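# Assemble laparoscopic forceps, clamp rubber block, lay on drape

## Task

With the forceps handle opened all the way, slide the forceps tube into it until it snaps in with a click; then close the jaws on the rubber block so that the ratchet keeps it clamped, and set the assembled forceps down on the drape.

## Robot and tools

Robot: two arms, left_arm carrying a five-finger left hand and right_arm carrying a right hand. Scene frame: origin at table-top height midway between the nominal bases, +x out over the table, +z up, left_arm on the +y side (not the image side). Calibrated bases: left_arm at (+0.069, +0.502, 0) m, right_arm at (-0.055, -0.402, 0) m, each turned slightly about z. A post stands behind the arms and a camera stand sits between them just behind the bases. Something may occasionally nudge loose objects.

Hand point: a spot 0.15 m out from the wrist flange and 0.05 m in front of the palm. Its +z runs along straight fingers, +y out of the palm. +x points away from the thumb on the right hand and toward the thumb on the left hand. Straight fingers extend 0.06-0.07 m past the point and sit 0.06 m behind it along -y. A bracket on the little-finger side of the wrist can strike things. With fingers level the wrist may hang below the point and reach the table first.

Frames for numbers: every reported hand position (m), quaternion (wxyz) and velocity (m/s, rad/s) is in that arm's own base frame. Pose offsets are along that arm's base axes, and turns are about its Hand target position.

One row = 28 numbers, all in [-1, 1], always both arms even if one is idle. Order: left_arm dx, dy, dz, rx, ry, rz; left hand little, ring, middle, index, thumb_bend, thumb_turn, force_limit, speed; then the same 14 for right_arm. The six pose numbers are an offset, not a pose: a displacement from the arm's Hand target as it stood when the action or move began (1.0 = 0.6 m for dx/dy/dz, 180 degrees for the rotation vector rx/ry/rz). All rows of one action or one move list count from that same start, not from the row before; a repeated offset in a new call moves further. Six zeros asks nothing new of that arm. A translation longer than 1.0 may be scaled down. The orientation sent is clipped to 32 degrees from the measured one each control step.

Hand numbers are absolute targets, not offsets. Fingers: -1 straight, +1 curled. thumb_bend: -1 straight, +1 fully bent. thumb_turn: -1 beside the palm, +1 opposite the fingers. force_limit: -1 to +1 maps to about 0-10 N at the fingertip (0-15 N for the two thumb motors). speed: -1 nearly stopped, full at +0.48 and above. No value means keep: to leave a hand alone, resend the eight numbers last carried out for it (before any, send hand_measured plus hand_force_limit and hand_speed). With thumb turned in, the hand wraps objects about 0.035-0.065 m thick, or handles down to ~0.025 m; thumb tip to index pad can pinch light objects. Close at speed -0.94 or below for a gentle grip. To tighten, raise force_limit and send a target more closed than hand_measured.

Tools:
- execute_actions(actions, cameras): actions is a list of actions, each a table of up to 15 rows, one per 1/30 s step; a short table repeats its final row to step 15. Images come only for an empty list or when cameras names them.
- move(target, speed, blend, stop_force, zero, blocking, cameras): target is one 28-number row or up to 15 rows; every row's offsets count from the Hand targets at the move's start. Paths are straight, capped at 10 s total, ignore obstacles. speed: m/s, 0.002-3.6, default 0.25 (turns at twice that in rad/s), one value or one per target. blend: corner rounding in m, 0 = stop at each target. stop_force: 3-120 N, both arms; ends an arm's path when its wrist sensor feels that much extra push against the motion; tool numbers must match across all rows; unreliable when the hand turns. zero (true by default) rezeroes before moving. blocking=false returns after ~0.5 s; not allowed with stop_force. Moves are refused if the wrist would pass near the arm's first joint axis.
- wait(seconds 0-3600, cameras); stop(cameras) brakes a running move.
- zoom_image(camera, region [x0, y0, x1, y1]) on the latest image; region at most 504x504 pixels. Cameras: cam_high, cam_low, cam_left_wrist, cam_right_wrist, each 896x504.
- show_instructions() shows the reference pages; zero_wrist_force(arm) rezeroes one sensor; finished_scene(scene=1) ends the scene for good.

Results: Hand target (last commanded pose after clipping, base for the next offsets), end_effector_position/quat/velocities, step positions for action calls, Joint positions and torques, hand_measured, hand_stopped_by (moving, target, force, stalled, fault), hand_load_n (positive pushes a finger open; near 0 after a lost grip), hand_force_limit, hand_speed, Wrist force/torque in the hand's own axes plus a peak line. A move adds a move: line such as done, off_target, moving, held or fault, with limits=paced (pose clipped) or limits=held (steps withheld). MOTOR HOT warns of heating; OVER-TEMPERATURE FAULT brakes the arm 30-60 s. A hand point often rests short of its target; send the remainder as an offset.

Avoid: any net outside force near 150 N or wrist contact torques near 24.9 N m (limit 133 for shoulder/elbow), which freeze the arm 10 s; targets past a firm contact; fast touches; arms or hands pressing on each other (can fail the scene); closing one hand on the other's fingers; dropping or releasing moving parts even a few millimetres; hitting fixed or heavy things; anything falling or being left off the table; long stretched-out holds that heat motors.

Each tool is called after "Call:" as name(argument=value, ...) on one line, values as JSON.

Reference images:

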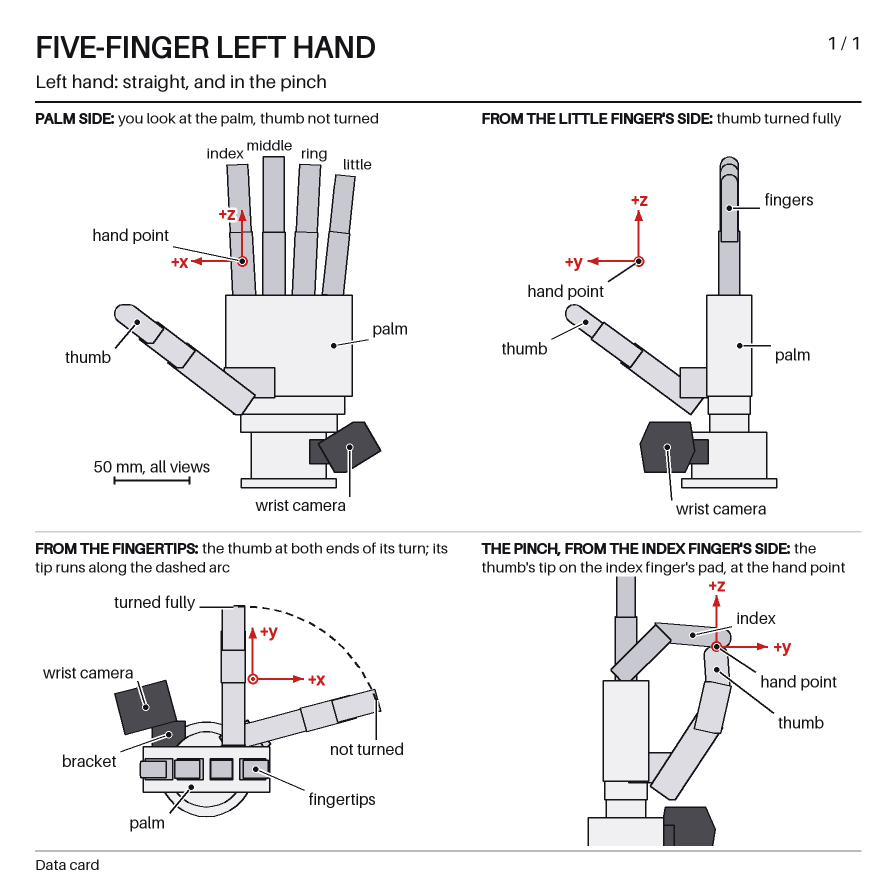

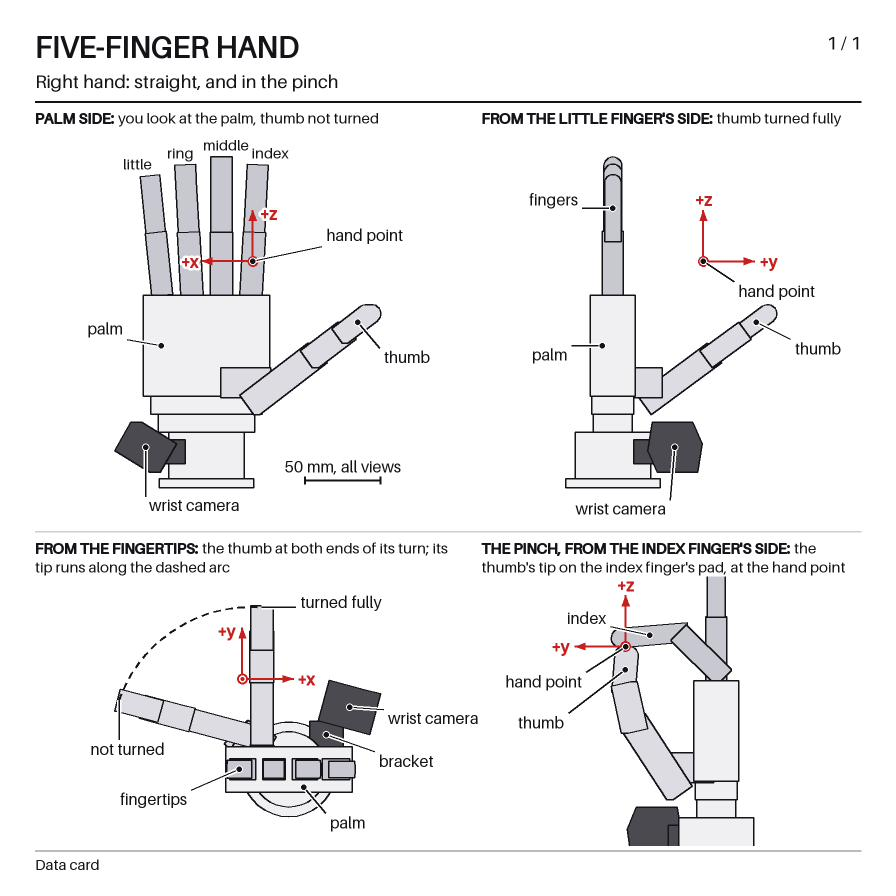

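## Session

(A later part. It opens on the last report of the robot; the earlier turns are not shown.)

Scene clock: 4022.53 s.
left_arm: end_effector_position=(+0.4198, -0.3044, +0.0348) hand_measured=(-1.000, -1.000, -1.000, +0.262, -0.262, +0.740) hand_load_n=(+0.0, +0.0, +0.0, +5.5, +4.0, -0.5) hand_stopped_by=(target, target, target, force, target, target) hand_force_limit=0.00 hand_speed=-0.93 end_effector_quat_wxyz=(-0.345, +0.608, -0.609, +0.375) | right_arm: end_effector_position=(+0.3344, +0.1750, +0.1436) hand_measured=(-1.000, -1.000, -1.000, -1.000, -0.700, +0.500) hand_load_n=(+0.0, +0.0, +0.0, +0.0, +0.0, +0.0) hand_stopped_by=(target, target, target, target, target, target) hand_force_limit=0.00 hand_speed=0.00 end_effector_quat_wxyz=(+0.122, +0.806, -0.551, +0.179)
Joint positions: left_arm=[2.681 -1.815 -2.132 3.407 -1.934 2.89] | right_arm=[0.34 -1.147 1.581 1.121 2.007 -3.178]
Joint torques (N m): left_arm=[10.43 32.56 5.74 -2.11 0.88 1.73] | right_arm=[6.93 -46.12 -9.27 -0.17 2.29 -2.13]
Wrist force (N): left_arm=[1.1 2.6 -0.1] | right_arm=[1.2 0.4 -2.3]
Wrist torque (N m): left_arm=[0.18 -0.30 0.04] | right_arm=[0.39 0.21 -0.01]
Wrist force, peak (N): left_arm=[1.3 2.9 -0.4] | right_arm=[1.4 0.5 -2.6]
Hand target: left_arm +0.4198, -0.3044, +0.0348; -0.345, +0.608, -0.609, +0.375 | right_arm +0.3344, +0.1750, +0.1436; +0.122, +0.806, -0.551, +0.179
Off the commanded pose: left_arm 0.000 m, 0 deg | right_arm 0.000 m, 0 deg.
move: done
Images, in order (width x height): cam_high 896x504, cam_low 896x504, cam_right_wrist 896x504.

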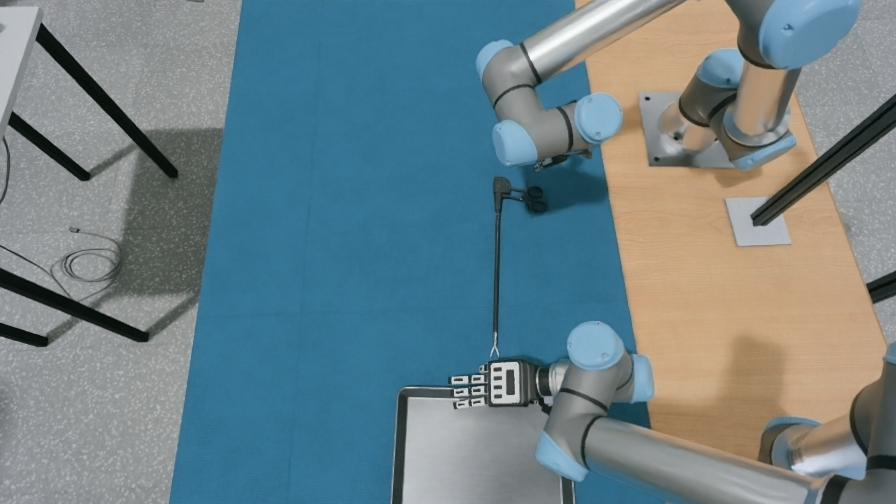

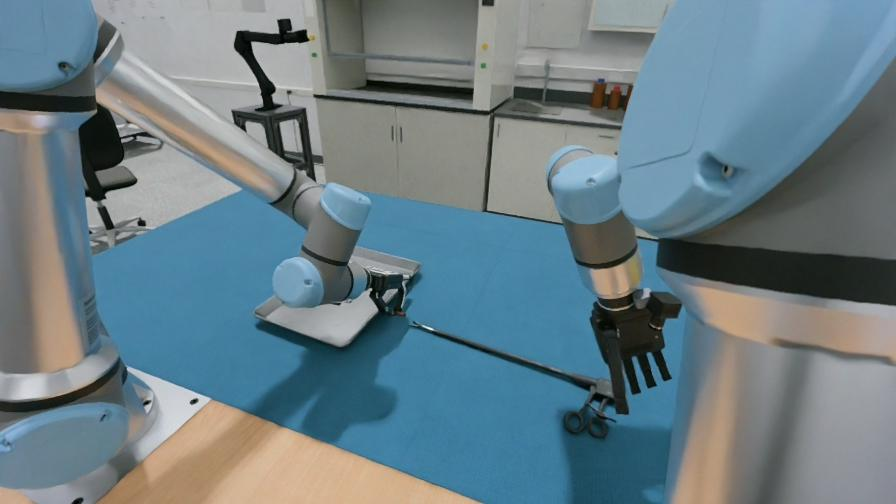

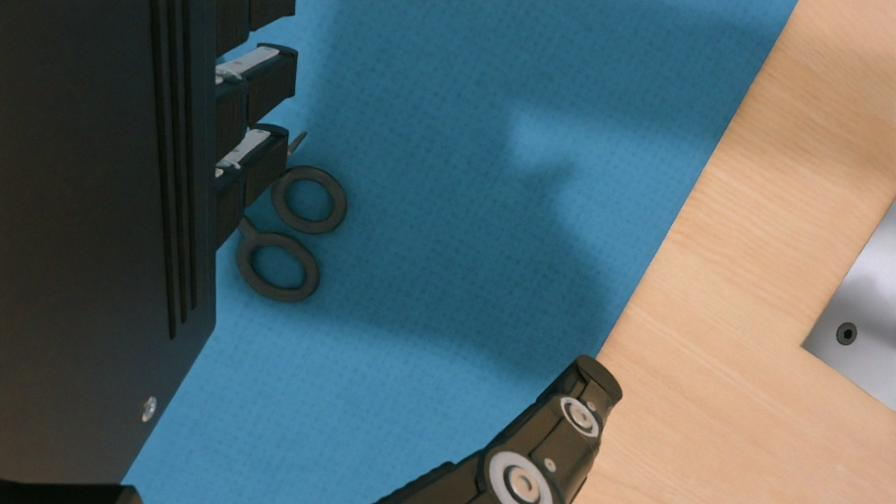

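Call:
move(target=[0,0,0,0,0,0,-1,-1,-1,0.5,-0.26,0.74,0.0,-0.93,-0.0185,0.0398,-0.05,0,0,-0.0556,-1,-1,-1,-1,-0.70,0.50,0.0,0], speed=0.08, cameras=["cam_low", "cam_high", "cam_right_wrist"])

Call:
zoom_image(camera="cam_low", region=[540, 340, 660, 460])

Call:
zoom_image(camera="cam_right_wrist", region=[200, 20, 440, 320])

Scene clock: 4052.43 s.
left_arm: end_effector_position=(+0.4198, -0.3044, +0.0348) hand_measured=(-1.000, -1.000, -1.000, +0.262, -0.262, +0.740) hand_load_n=(-0.5, +0.0, +0.0, +5.5, +4.5, -1.0) hand_stopped_by=(target, target, target, force, target, target) hand_force_limit=0.00 hand_speed=-0.93 end_effector_quat_wxyz=(-0.345, +0.608, -0.609, +0.375) | right_arm: end_effector_position=(+0.3233, +0.1988, +0.1136) hand_measured=(-1.000, -1.000, -1.000, -1.000, -0.700, +0.500) hand_load_n=(+0.0, +0.0, +0.0, +0.0, +0.0, +0.0) hand_stopped_by=(target, target, target, target, target, target) hand_force_limit=0.00 hand_speed=0.00 end_effector_quat_wxyz=(+0.137, +0.755, -0.619, +0.168)
Joint positions: left_arm=[2.681 -1.815 -2.132 3.407 -1.934 2.89] | right_arm=[0.373 -1.073 1.581 1.144 2 -2.949]
Joint torques (N m): left_arm=[11.47 32.2 5.38 -1.88 0.64 1.59] | right_arm=[7.21 -24.78 -20.68 4.8 -0.76 2.17]
Wrist force (N): left_arm=[1.0 2.7 0.0] | right_arm=[1.4 0.8 -2.2]
Wrist torque (N m): left_arm=[0.19 -0.28 0.04] | right_arm=[0.45 0.18 -0.13]
Wrist force, peak (N): left_arm=[1.3 2.8 0.0] | right_arm=[1.5 0.5 -2.7]
Hand target: left_arm +0.4198, -0.3044, +0.0348; -0.345, +0.608, -0.609, +0.375 | right_arm +0.3233, +0.1988, +0.1136; +0.137, +0.755, -0.619, +0.168
Off the commanded pose: left_arm 0.000 m, 0 deg | right_arm 0.000 m, 0 deg.
move: done
Images, in order (width x height): cam_high 896x504, cam_low 896x504, cam_right_wrist 896x504.

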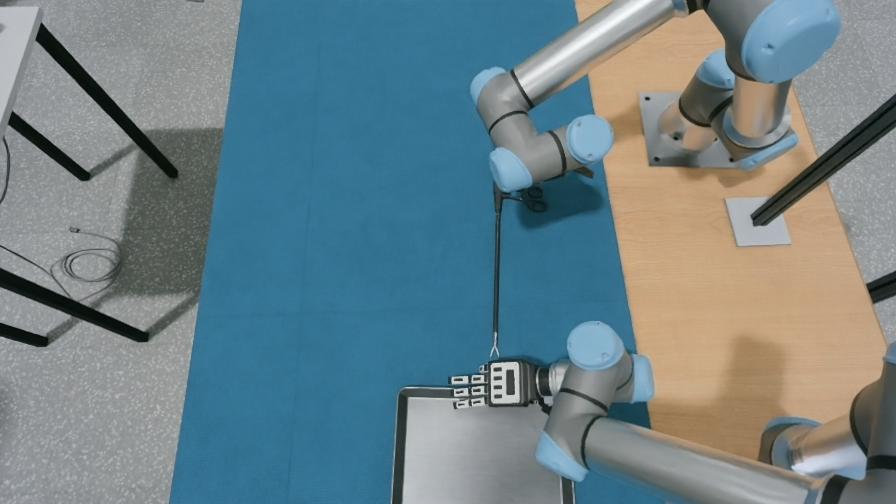

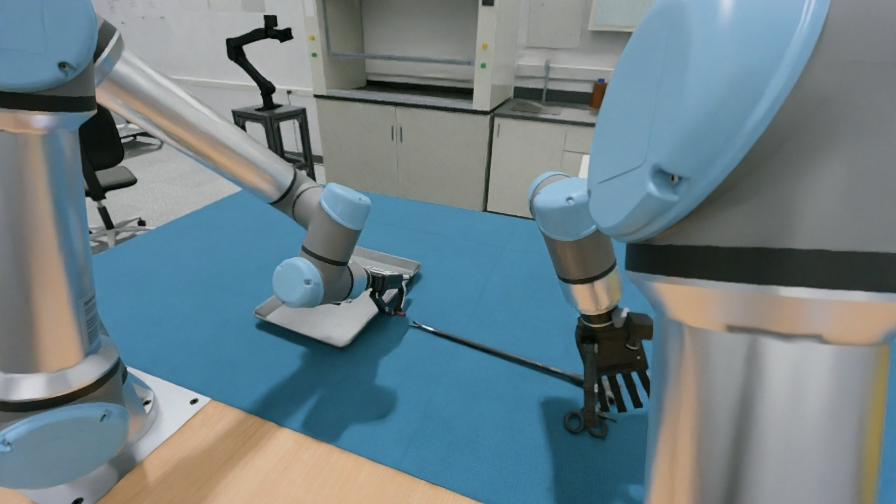

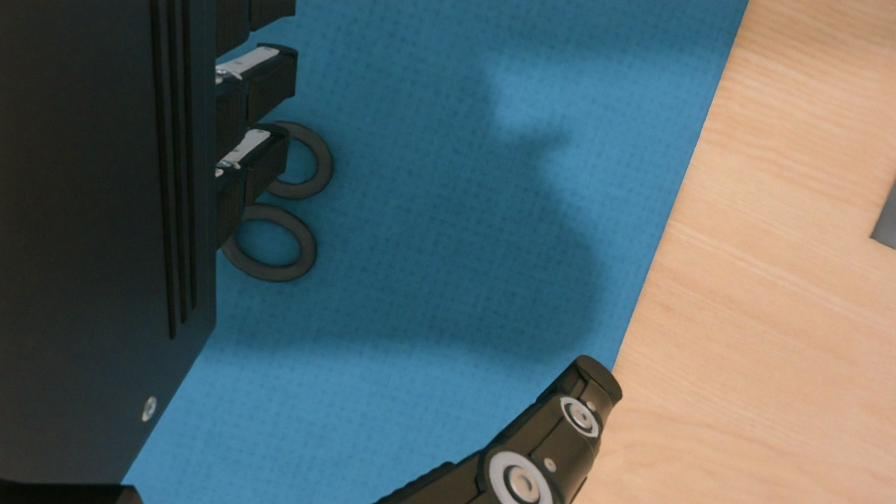

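Scaled by 4.200 from the camera's image (finer frame: 1280x720).

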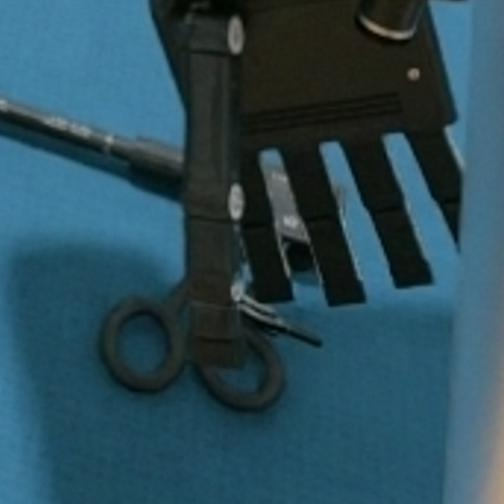

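Scaled by 1.680 from the camera's image (finer frame: 1280x720).

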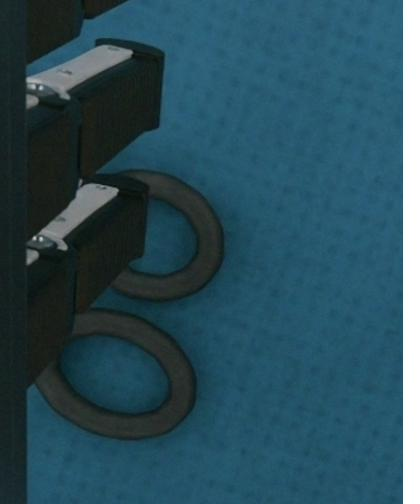

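Call:
move(target=[0,0,0,0,0,0,-1,-1,-1,0.5,-0.26,0.74,0.0,-0.93,-0.0058,0.0,-0.04,0,0,0,-1,-1,-1,-1,-0.70,0.50,0.0,0], speed=0.03, stop_force=4, cameras=["cam_low", "cam_right_wrist"])

Call:
zoom_image(camera="cam_low", region=[560, 370, 640, 450])

Call:
zoom_image(camera="cam_right_wrist", region=[200, 0, 440, 320])

Scene clock: 4080.50 s.
left_arm: end_effector_position=(+0.4198, -0.3044, +0.0348) hand_measured=(-1.000, -1.000, -1.000, +0.262, -0.262, +0.740) hand_load_n=(+0.0, +0.0, +0.0, +5.5, +4.0, -1.0) hand_stopped_by=(target, target, target, force, target, target) hand_force_limit=0.00 hand_speed=-0.93 end_effector_quat_wxyz=(-0.345, +0.608, -0.609, +0.375) | right_arm: end_effector_position=(+0.3198, +0.1988, +0.0896) hand_measured=(-1.000, -1.000, -1.000, -1.000, -0.700, +0.500) hand_load_n=(+0.0, +0.0, +0.0, +0.0, +0.0, +0.0) hand_stopped_by=(target, target, target, target, target, target) hand_force_limit=0.00 hand_speed=0.00 end_effector_quat_wxyz=(+0.137, +0.755, -0.619, +0.168)
Joint positions: left_arm=[2.681 -1.815 -2.132 3.407 -1.934 2.89] | right_arm=[0.376 -1.05 1.615 1.088 2 -2.945]
Joint torques (N m): left_arm=[10.38 32.14 5.29 -1.91 0.67 1.7] | right_arm=[6.89 -24.89 -8.49 0.08 -0.56 2.21]
Wrist force (N): left_arm=[0.7 2.4 0.2] | right_arm=[1.0 0.4 -2.0]
Wrist torque (N m): left_arm=[0.14 -0.22 0.02] | right_arm=[0.39 0.23 -0.15]
Wrist force, peak (N): left_arm=[1.2 3.0 0.0] | right_arm=[1.3 0.7 -2.6]
Hand target: left_arm +0.4198, -0.3044, +0.0348; -0.345, +0.608, -0.609, +0.375 | right_arm +0.3198, +0.1988, +0.0896; +0.137, +0.755, -0.619, +0.168
Off the commanded pose: left_arm 0.000 m, 0 deg | right_arm 0.000 m, 0 deg.
move: done

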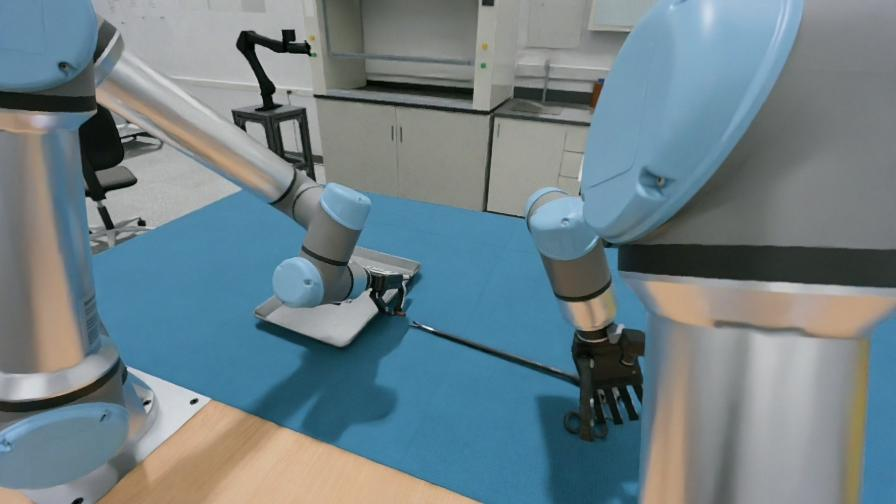

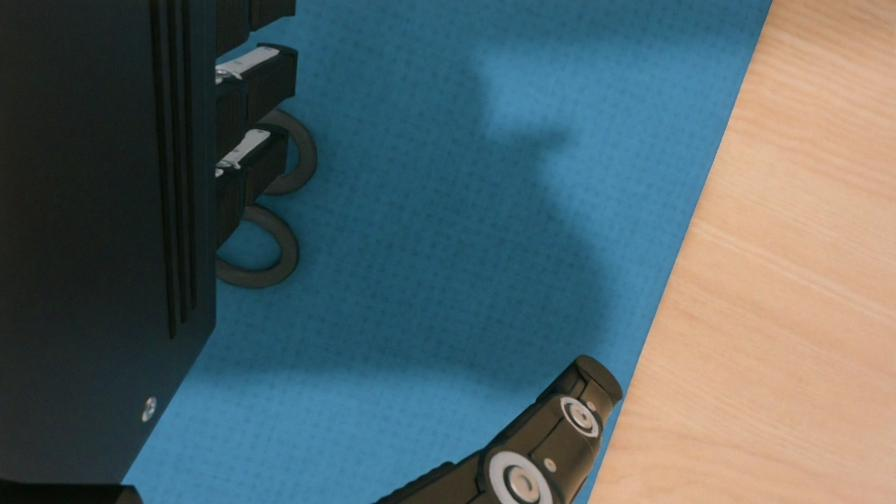

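Scaled by 6.300 from the camera's image (finer frame: 1280x720).

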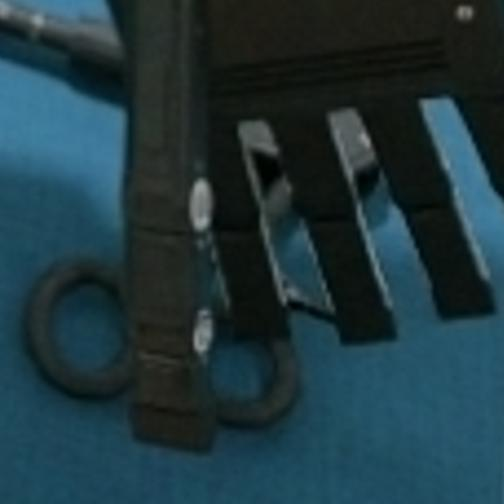

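Scaled by 1.575 from the camera's image (finer frame: 1280x720).

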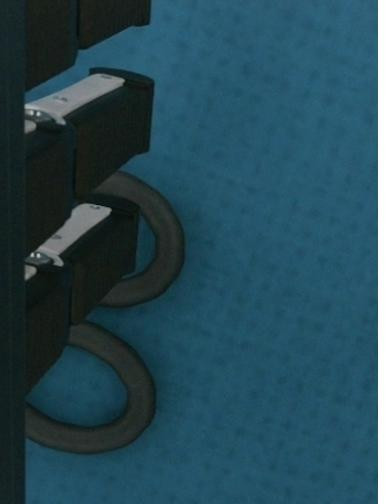

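Call:
execute_actions(actions=[])

Scene clock: 4114.40 s.
left_arm: end_effector_position=(+0.4198, -0.3044, +0.0348) hand_measured=(-1.000, -1.000, -1.000, +0.262, -0.262, +0.740) hand_load_n=(+0.0, +0.0, +0.0, +5.5, +4.0, -1.0) hand_stopped_by=(target, target, target, force, target, target) hand_force_limit=0.00 hand_speed=-0.93 end_effector_quat_wxyz=(-0.345, +0.608, -0.609, +0.375) | right_arm: end_effector_position=(+0.3198, +0.1988, +0.0896) hand_measured=(-1.000, -1.000, -1.000, -1.000, -0.700, +0.500) hand_load_n=(+0.0, +0.0, +0.0, +0.0, +0.0, +0.0) hand_stopped_by=(target, target, target, target, target, target) hand_force_limit=0.00 hand_speed=0.00 end_effector_quat_wxyz=(+0.137, +0.755, -0.619, +0.168)
Joint positions: left_arm=[2.681 -1.815 -2.132 3.407 -1.934 2.89] | right_arm=[0.376 -1.05 1.615 1.088 2 -2.945]
Joint velocities: within noise
Joint torques (N m): left_arm=[10.36 32.52 4.76 -2.1 0.86 1.34] | right_arm=[7.14 -25.3 -8.49 0.17 -0.62 2.21]
Wrist force (N): left_arm=[1.0 2.8 0.0] | right_arm=[0.7 0.8 -2.4]
Wrist torque (N m): left_arm=[0.20 -0.28 0.03] | right_arm=[0.46 0.29 -0.16]
Wrist force, peak (N): left_arm=[1.0 3.0 0.1] | right_arm=[1.4 0.9 -2.4]
Hand target: left_arm +0.4198, -0.3044, +0.0348; -0.345, +0.608, -0.609, +0.375 | right_arm +0.3198, +0.1988, +0.0896; +0.137, +0.755, -0.619, +0.168
Off the commanded pose: left_arm 0.000 m, 0 deg | right_arm 0.000 m, 0 deg.

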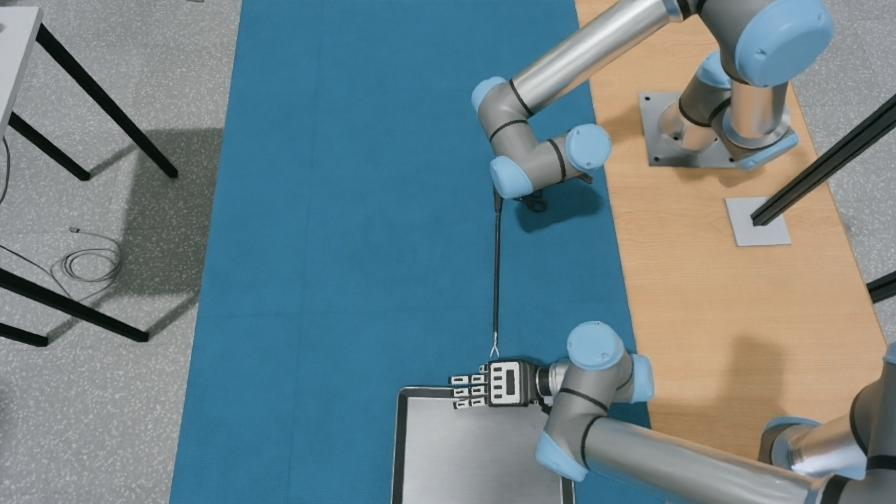

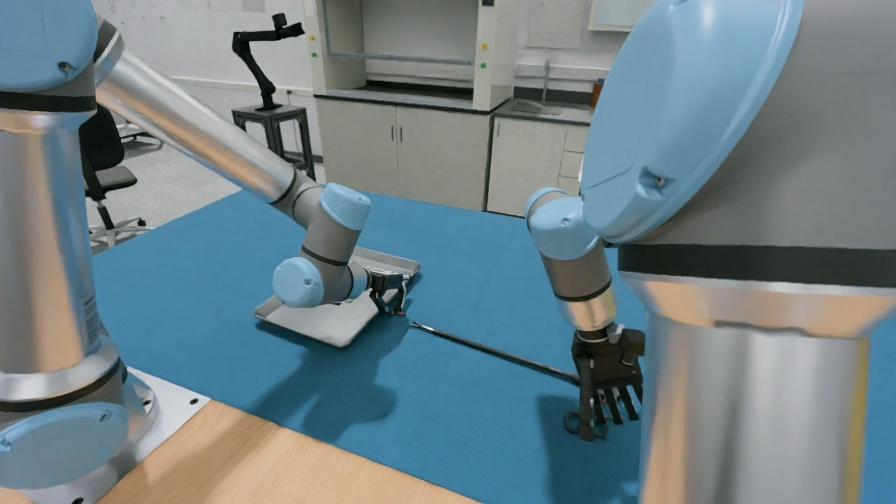

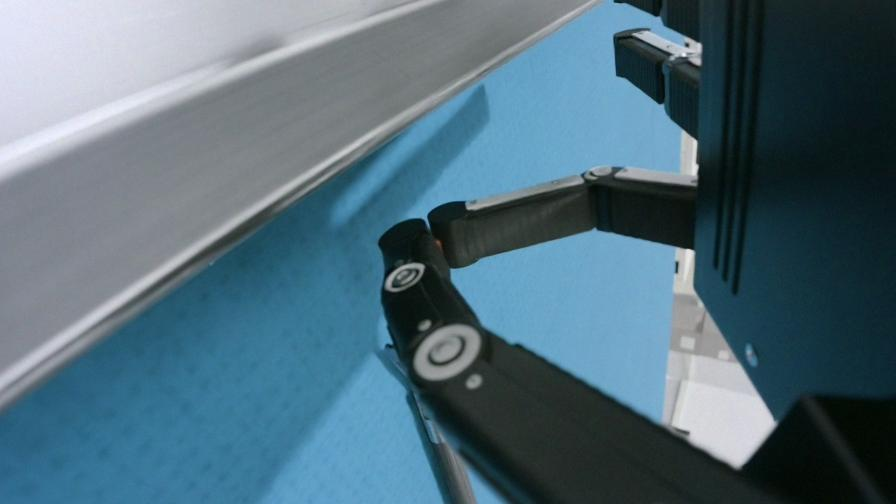

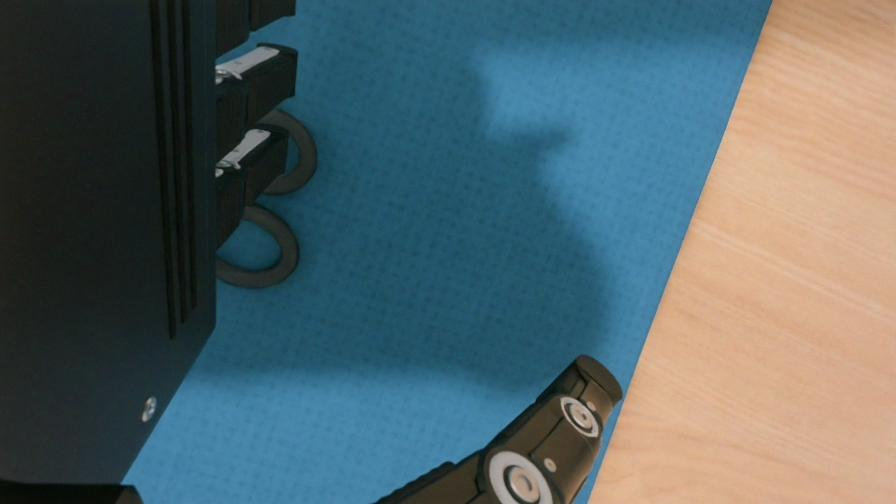

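Call:
zoom_image(camera="cam_low", region=[550, 370, 650, 460])

Call:
zoom_image(camera="cam_right_wrist", region=[200, 30, 360, 300])

Scaled by 5.040 from the camera's image (finer frame: 1280x720).

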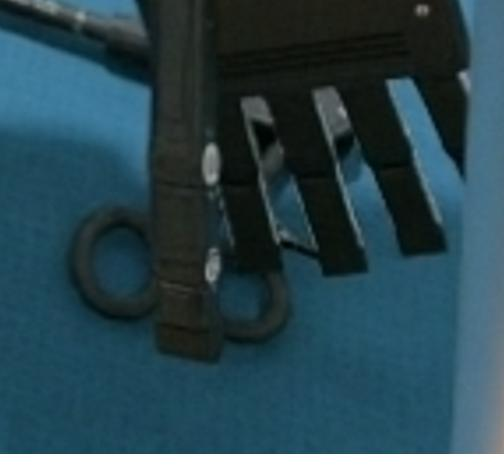

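Scaled by 1.867 from the camera's image (finer frame: 1280x720).

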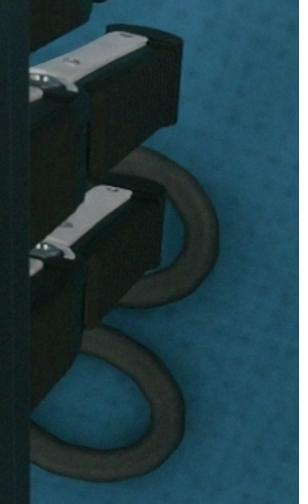

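Call:
move(target=[[0,0,0,0,0,0,-1,-1,-1,0.5,-0.26,0.74,0.0,-0.93,0,0.003,-0.0167,0,0,0,-1,-1,-1,-1,-0.70,0.50,0.0,0]], speed=0.01, stop_force=3, cameras=["cam_low","cam_right_wrist"])

Call:
zoom_image(camera="cam_low", region=[550, 370, 650, 460])

Call:
zoom_image(camera="cam_right_wrist", region=[200, 30, 360, 300])

Scene clock: 4149.50 s.
left_arm: end_effector_position=(+0.4198, -0.3044, +0.0348) hand_measured=(-1.000, -1.000, -1.000, +0.262, -0.262, +0.740) hand_load_n=(+0.0, +0.0, +0.0, +5.5, +4.0, -0.5) hand_stopped_by=(target, target, target, force, target, target) hand_force_limit=0.00 hand_speed=-0.93 end_effector_quat_wxyz=(-0.345, +0.608, -0.609, +0.375) | right_arm: end_effector_position=(+0.3198, +0.2006, +0.0796) hand_measured=(-1.000, -1.000, -1.000, -1.000, -0.700, +0.500) hand_load_n=(+0.0, +0.0, +0.0, +0.0, +0.0, +0.0) hand_stopped_by=(target, target, target, target, target, target) hand_force_limit=0.00 hand_speed=0.00 end_effector_quat_wxyz=(+0.137, +0.755, -0.619, +0.168)
Joint positions: left_arm=[2.681 -1.815 -2.132 3.407 -1.934 2.89] | right_arm=[0.38 -1.035 1.62 1.069 1.999 -2.941]
Joint torques (N m): left_arm=[10.16 31.88 5.34 -2.04 0.75 1.49] | right_arm=[6.73 -25.27 -7.52 0.02 -0.7 2.18]
Wrist force (N): left_arm=[0.9 2.4 0.1] | right_arm=[1.3 0.9 -2.3]
Wrist torque (N m): left_arm=[0.14 -0.26 0.04] | right_arm=[0.47 0.20 -0.13]
Wrist force, peak (N): left_arm=[1.0 3.0 0.0] | right_arm=[1.6 0.6 -2.5]
Hand target: left_arm +0.4198, -0.3044, +0.0348; -0.345, +0.608, -0.609, +0.375 | right_arm +0.3198, +0.2006, +0.0796; +0.137, +0.755, -0.619, +0.168
Off the commanded pose: left_arm 0.000 m, 0 deg | right_arm 0.000 m, 0 deg.
move: done

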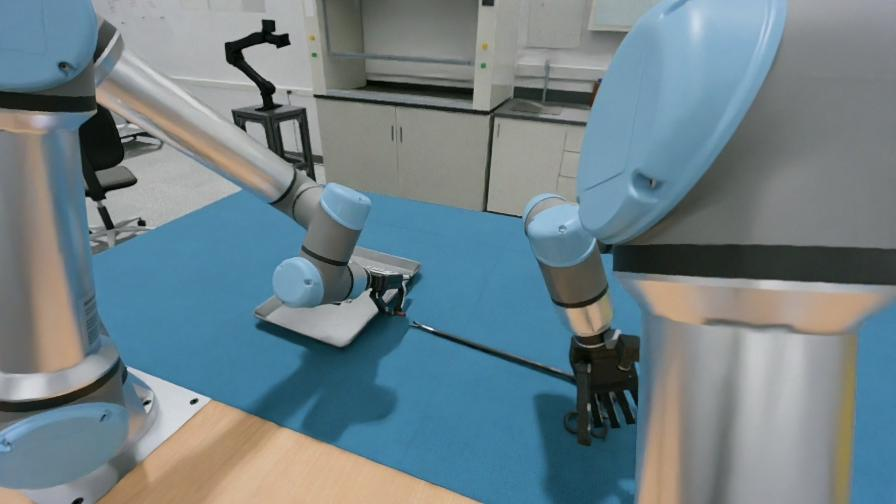

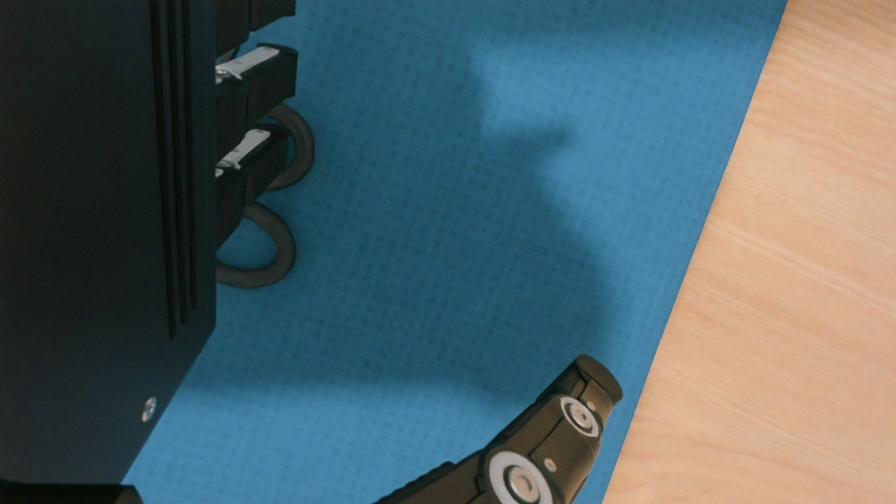

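Scaled by 5.040 from the camera's image (finer frame: 1280x720).

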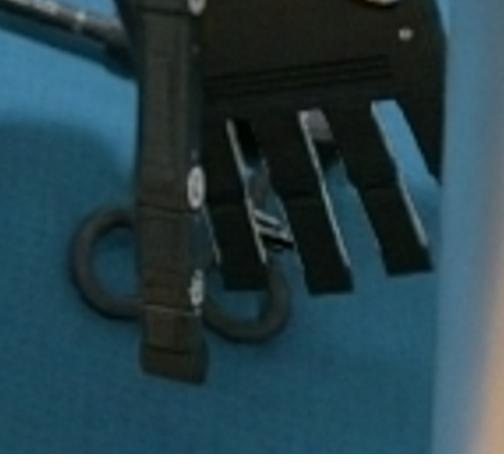

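Scaled by 1.867 from the camera's image (finer frame: 1280x720).

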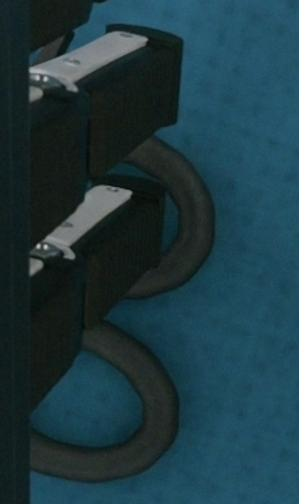

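Call:
move(target=[[0,0,0,0,0,0,-1,-1,-1,0.5,-0.26,0.74,0.0,-0.93,0,0,-0.0167,0,0,0,-1,-1,-1,-1,-0.70,0.50,0.0,0]], speed=0.006, stop_force=3, cameras=["cam_low","cam_right_wrist"])

Call:
zoom_image(camera="cam_low", region=[550, 370, 650, 460])

Call:
zoom_image(camera="cam_right_wrist", region=[200, 30, 360, 300])

Scene clock: 4157.50 s.
left_arm: end_effector_position=(+0.4198, -0.3044, +0.0348) hand_measured=(-1.000, -1.000, -1.000, +0.262, -0.262, +0.740) hand_load_n=(+0.0, +0.0, +0.0, +5.5, +4.0, -0.5) hand_stopped_by=(target, target, target, force, target, target) hand_force_limit=0.00 hand_speed=-0.93 end_effector_quat_wxyz=(-0.345, +0.608, -0.609, +0.375) | right_arm: end_effector_position=(+0.3198, +0.2006, +0.0695) hand_measured=(-1.000, -1.000, -1.000, -1.000, -0.700, +0.500) hand_load_n=(+0.0, +0.0, +0.0, +0.0, +0.0, +0.0) hand_stopped_by=(target, target, target, target, target, target) hand_force_limit=0.00 hand_speed=0.00 end_effector_quat_wxyz=(+0.137, +0.755, -0.619, +0.168)
Joint positions: left_arm=[2.681 -1.815 -2.132 3.407 -1.934 2.89] | right_arm=[0.38 -1.021 1.629 1.047 1.999 -2.941]
Joint torques (N m): left_arm=[9.67 32.36 6.07 -1.65 0.67 1.52] | right_arm=[6.26 -26.04 -7.33 0.02 -0.64 2.05]
Wrist force (N): left_arm=[1.0 2.5 -0.1] | right_arm=[1.5 0.5 -2.6]
Wrist torque (N m): left_arm=[0.16 -0.29 0.04] | right_arm=[0.44 0.22 -0.12]
Wrist force, peak (N): left_arm=[1.1 3.0 -0.3] | right_arm=[2.0 0.4 -2.6]
Hand target: left_arm +0.4198, -0.3044, +0.0348; -0.345, +0.608, -0.609, +0.375 | right_arm +0.3198, +0.2006, +0.0695; +0.137, +0.755, -0.619, +0.168
Off the commanded pose: left_arm 0.000 m, 0 deg | right_arm 0.000 m, 0 deg.
move: done

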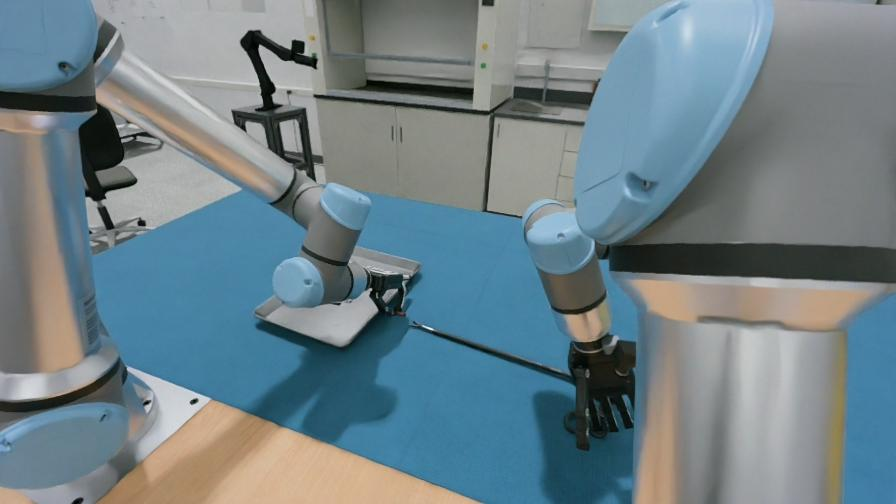

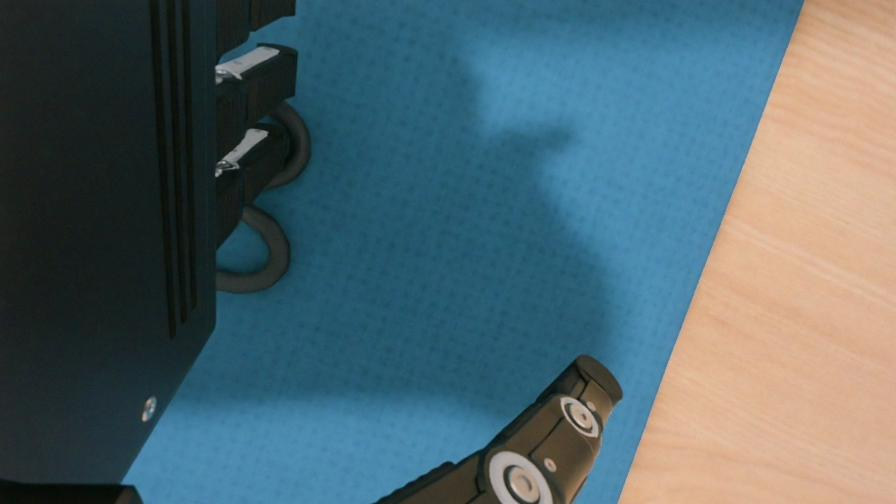

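Scaled by 5.040 from the camera's image (finer frame: 1280x720).

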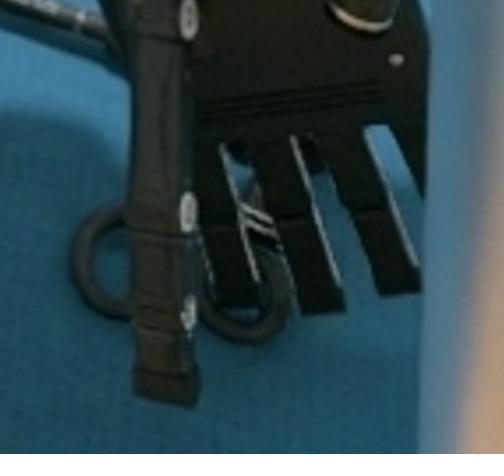

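Scaled by 1.867 from the camera's image (finer frame: 1280x720).

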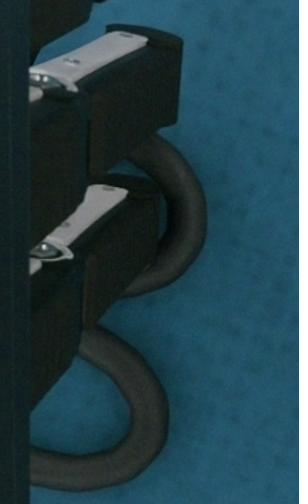

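Call:
move(target=[[0,0,0,0,0,0,-1,-1,-1,0.5,-0.26,0.74,0.0,-0.93,0,0,-0.003,0,0,0,-1,-1,-1,-1,-0.70,0.50,0.0,0],[0,0,0,0,0,0,-1,-1,-1,0.5,-0.26,0.74,0.0,-0.93,0.006,0,-0.003,0,0,0,-1,-1,-1,-1,-0.70,0.50,0.0,0]], speed=0.005, stop_force=3, cameras=["cam_low","cam_right_wrist"])

Call:
zoom_image(camera="cam_low", region=[550, 370, 650, 460])

Call:
zoom_image(camera="cam_right_wrist", region=[200, 30, 360, 300])

Scene clock: 4165.00 s.
left_arm: end_effector_position=(+0.4198, -0.3044, +0.0348) hand_measured=(-1.000, -1.000, -1.000, +0.262, -0.262, +0.740) hand_load_n=(+0.0, +0.0, +0.0, +5.5, +4.5, -0.5) hand_stopped_by=(target, target, target, force, target, target) hand_force_limit=0.00 hand_speed=-0.93 end_effector_quat_wxyz=(-0.345, +0.608, -0.609, +0.375) | right_arm: end_effector_position=(+0.3234, +0.2006, +0.0677) hand_measured=(-1.000, -1.000, -1.000, -1.000, -0.700, +0.500) hand_load_n=(+0.0, +0.0, +0.0, +0.0, -0.5, +0.5) hand_stopped_by=(target, target, target, target, target, target) hand_force_limit=0.00 hand_speed=0.00 end_effector_quat_wxyz=(+0.137, +0.755, -0.619, +0.168)
Joint positions: left_arm=[2.681 -1.815 -2.132 3.407 -1.934 2.89] | right_arm=[0.377 -1.014 1.621 1.046 2 -2.945]
Joint torques (N m): left_arm=[10.91 32.01 5.58 -1.78 0.52 1.3] | right_arm=[-8.7 -25.73 -20.11 4.86 2.21 -2.29]
Wrist force (N): left_arm=[1.1 2.3 0.0] | right_arm=[1.3 0.7 -2.2]
Wrist torque (N m): left_arm=[0.13 -0.29 0.05] | right_arm=[0.43 0.20 -0.01]
Wrist force, peak (N): left_arm=[1.0 3.1 -0.2] | right_arm=[2.4 -0.2 -3.2]
Hand target: left_arm +0.4198, -0.3044, +0.0348; -0.345, +0.608, -0.609, +0.375 | right_arm +0.3234, +0.2006, +0.0677; +0.137, +0.755, -0.619, +0.168
Off the commanded pose: left_arm 0.000 m, 0 deg | right_arm 0.000 m, 0 deg.
move: done

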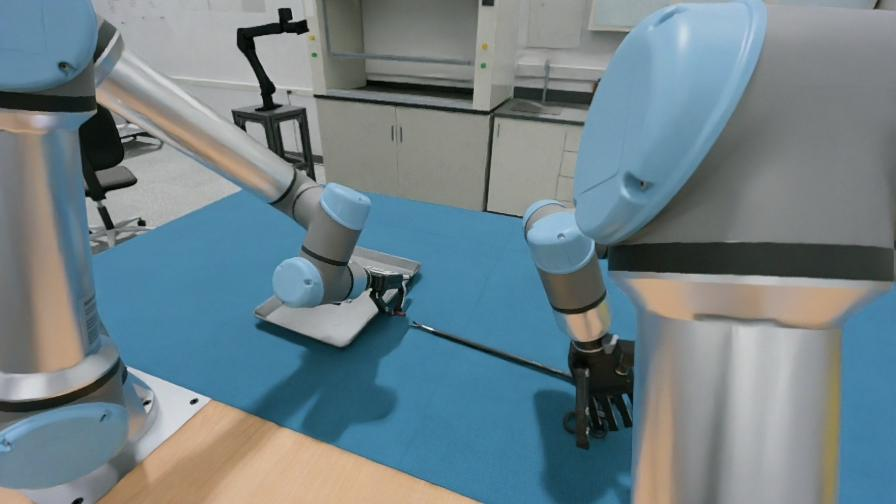

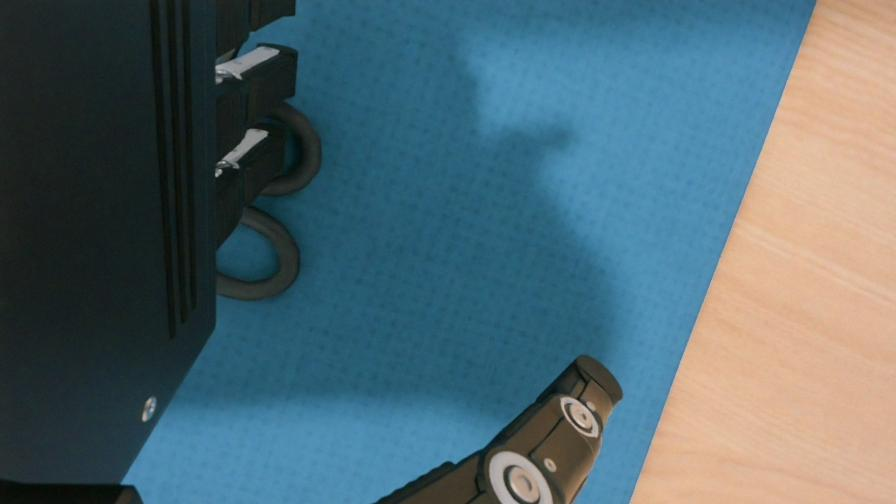

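Scaled by 5.040 from the camera's image (finer frame: 1280x720).

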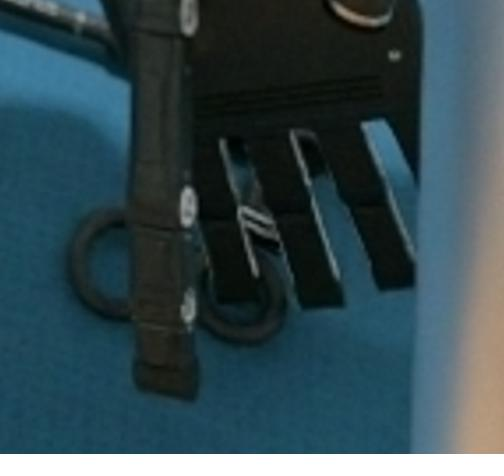

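Scaled by 1.867 from the camera's image (finer frame: 1280x720).

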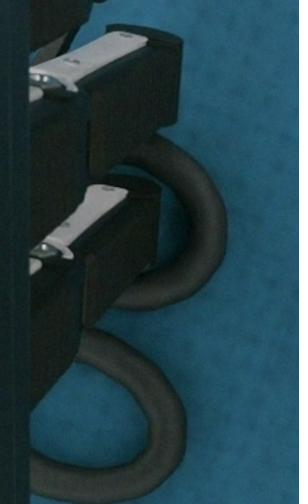

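Call:
move(target=[0,0,0,0,0,0,-1,-1,-1,0.5,-0.26,0.74,0.0,-0.93,0.005,0,0,0,0,0,-1,-1,-1,-0.9,-0.70,0.50,0.0,-0.9], speed=0.005, stop_force=3, cameras=["cam_low","cam_right_wrist"])

Call:
zoom_image(camera="cam_low", region=[550, 370, 650, 460])

Call:
zoom_image(camera="cam_right_wrist", region=[200, 30, 360, 300])

Scene clock: 4179.20 s.
left_arm: end_effector_position=(+0.4198, -0.3044, +0.0348) hand_measured=(-1.000, -1.000, -1.000, +0.262, -0.262, +0.740) hand_load_n=(+0.0, +0.0, +0.0, +5.5, +4.5, -1.0) hand_stopped_by=(target, target, target, force, target, target) hand_force_limit=0.00 hand_speed=-0.93 end_effector_quat_wxyz=(-0.345, +0.608, -0.609, +0.375) | right_arm: end_effector_position=(+0.3264, +0.2006, +0.0677) hand_measured=(-1.000, -1.000, -1.000, -0.900, -0.700, +0.500) hand_load_n=(+0.0, +0.0, +0.0, +0.0, +0.0, +0.0) hand_stopped_by=(target, target, target, target, target, target) hand_force_limit=0.00 hand_speed=-0.90 end_effector_quat_wxyz=(+0.137, +0.755, -0.619, +0.168)
Joint positions: left_arm=[2.681 -1.815 -2.132 3.407 -1.934 2.89] | right_arm=[0.375 -1.009 1.613 1.048 2 -2.947]
Joint torques (N m): left_arm=[11.66 32.64 7.14 -1.59 0.43 1.52] | right_arm=[-8.38 -26.38 -19.87 4.87 2.3 -2.33]
Wrist force (N): left_arm=[1.0 2.5 -0.1] | right_arm=[1.4 0.7 -2.4]
Wrist torque (N m): left_arm=[0.17 -0.28 0.04] | right_arm=[0.46 0.19 0.00]
Wrist force, peak (N): left_arm=[1.3 2.9 0.0] | right_arm=[1.6 1.0 -2.4]
Hand target: left_arm +0.4198, -0.3044, +0.0348; -0.345, +0.608, -0.609, +0.375 | right_arm +0.3264, +0.2006, +0.0677; +0.137, +0.755, -0.619, +0.168
Off the commanded pose: left_arm 0.000 m, 0 deg | right_arm 0.000 m, 0 deg.
move: done

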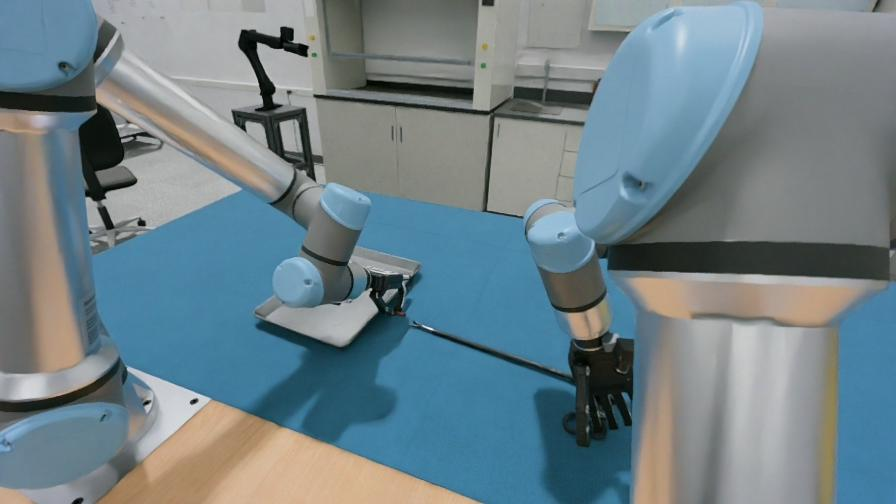

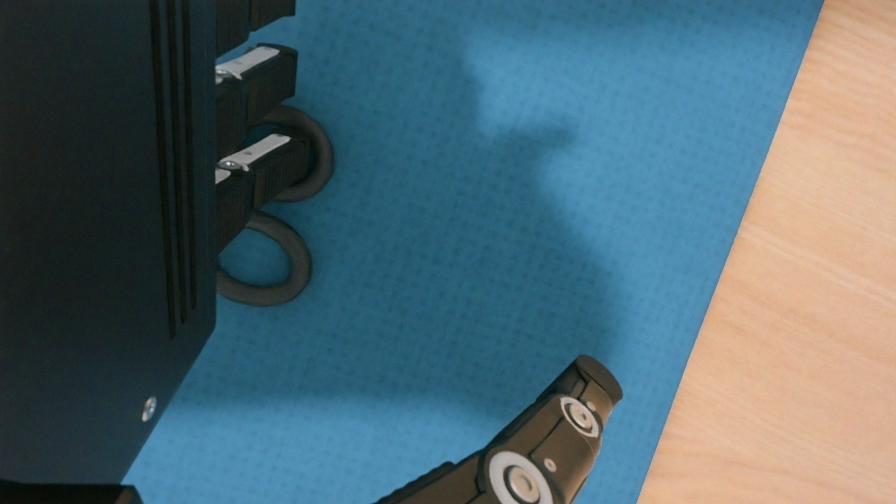

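Scaled by 5.040 from the camera's image (finer frame: 1280x720).

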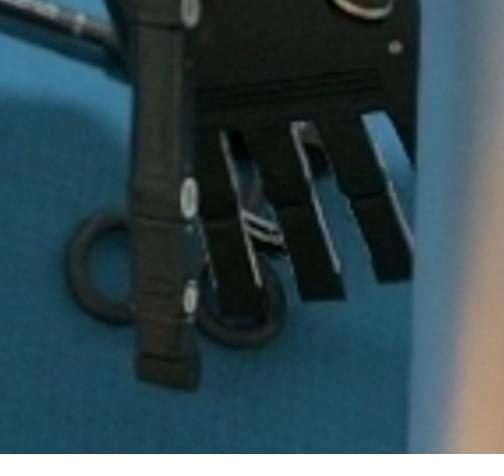

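Scaled by 1.867 from the camera's image (finer frame: 1280x720).

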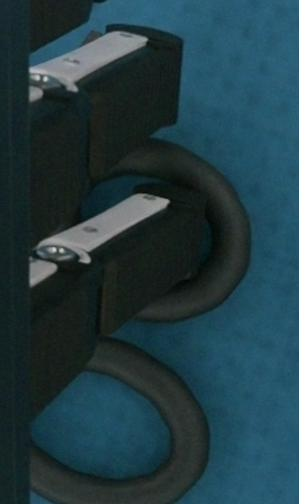

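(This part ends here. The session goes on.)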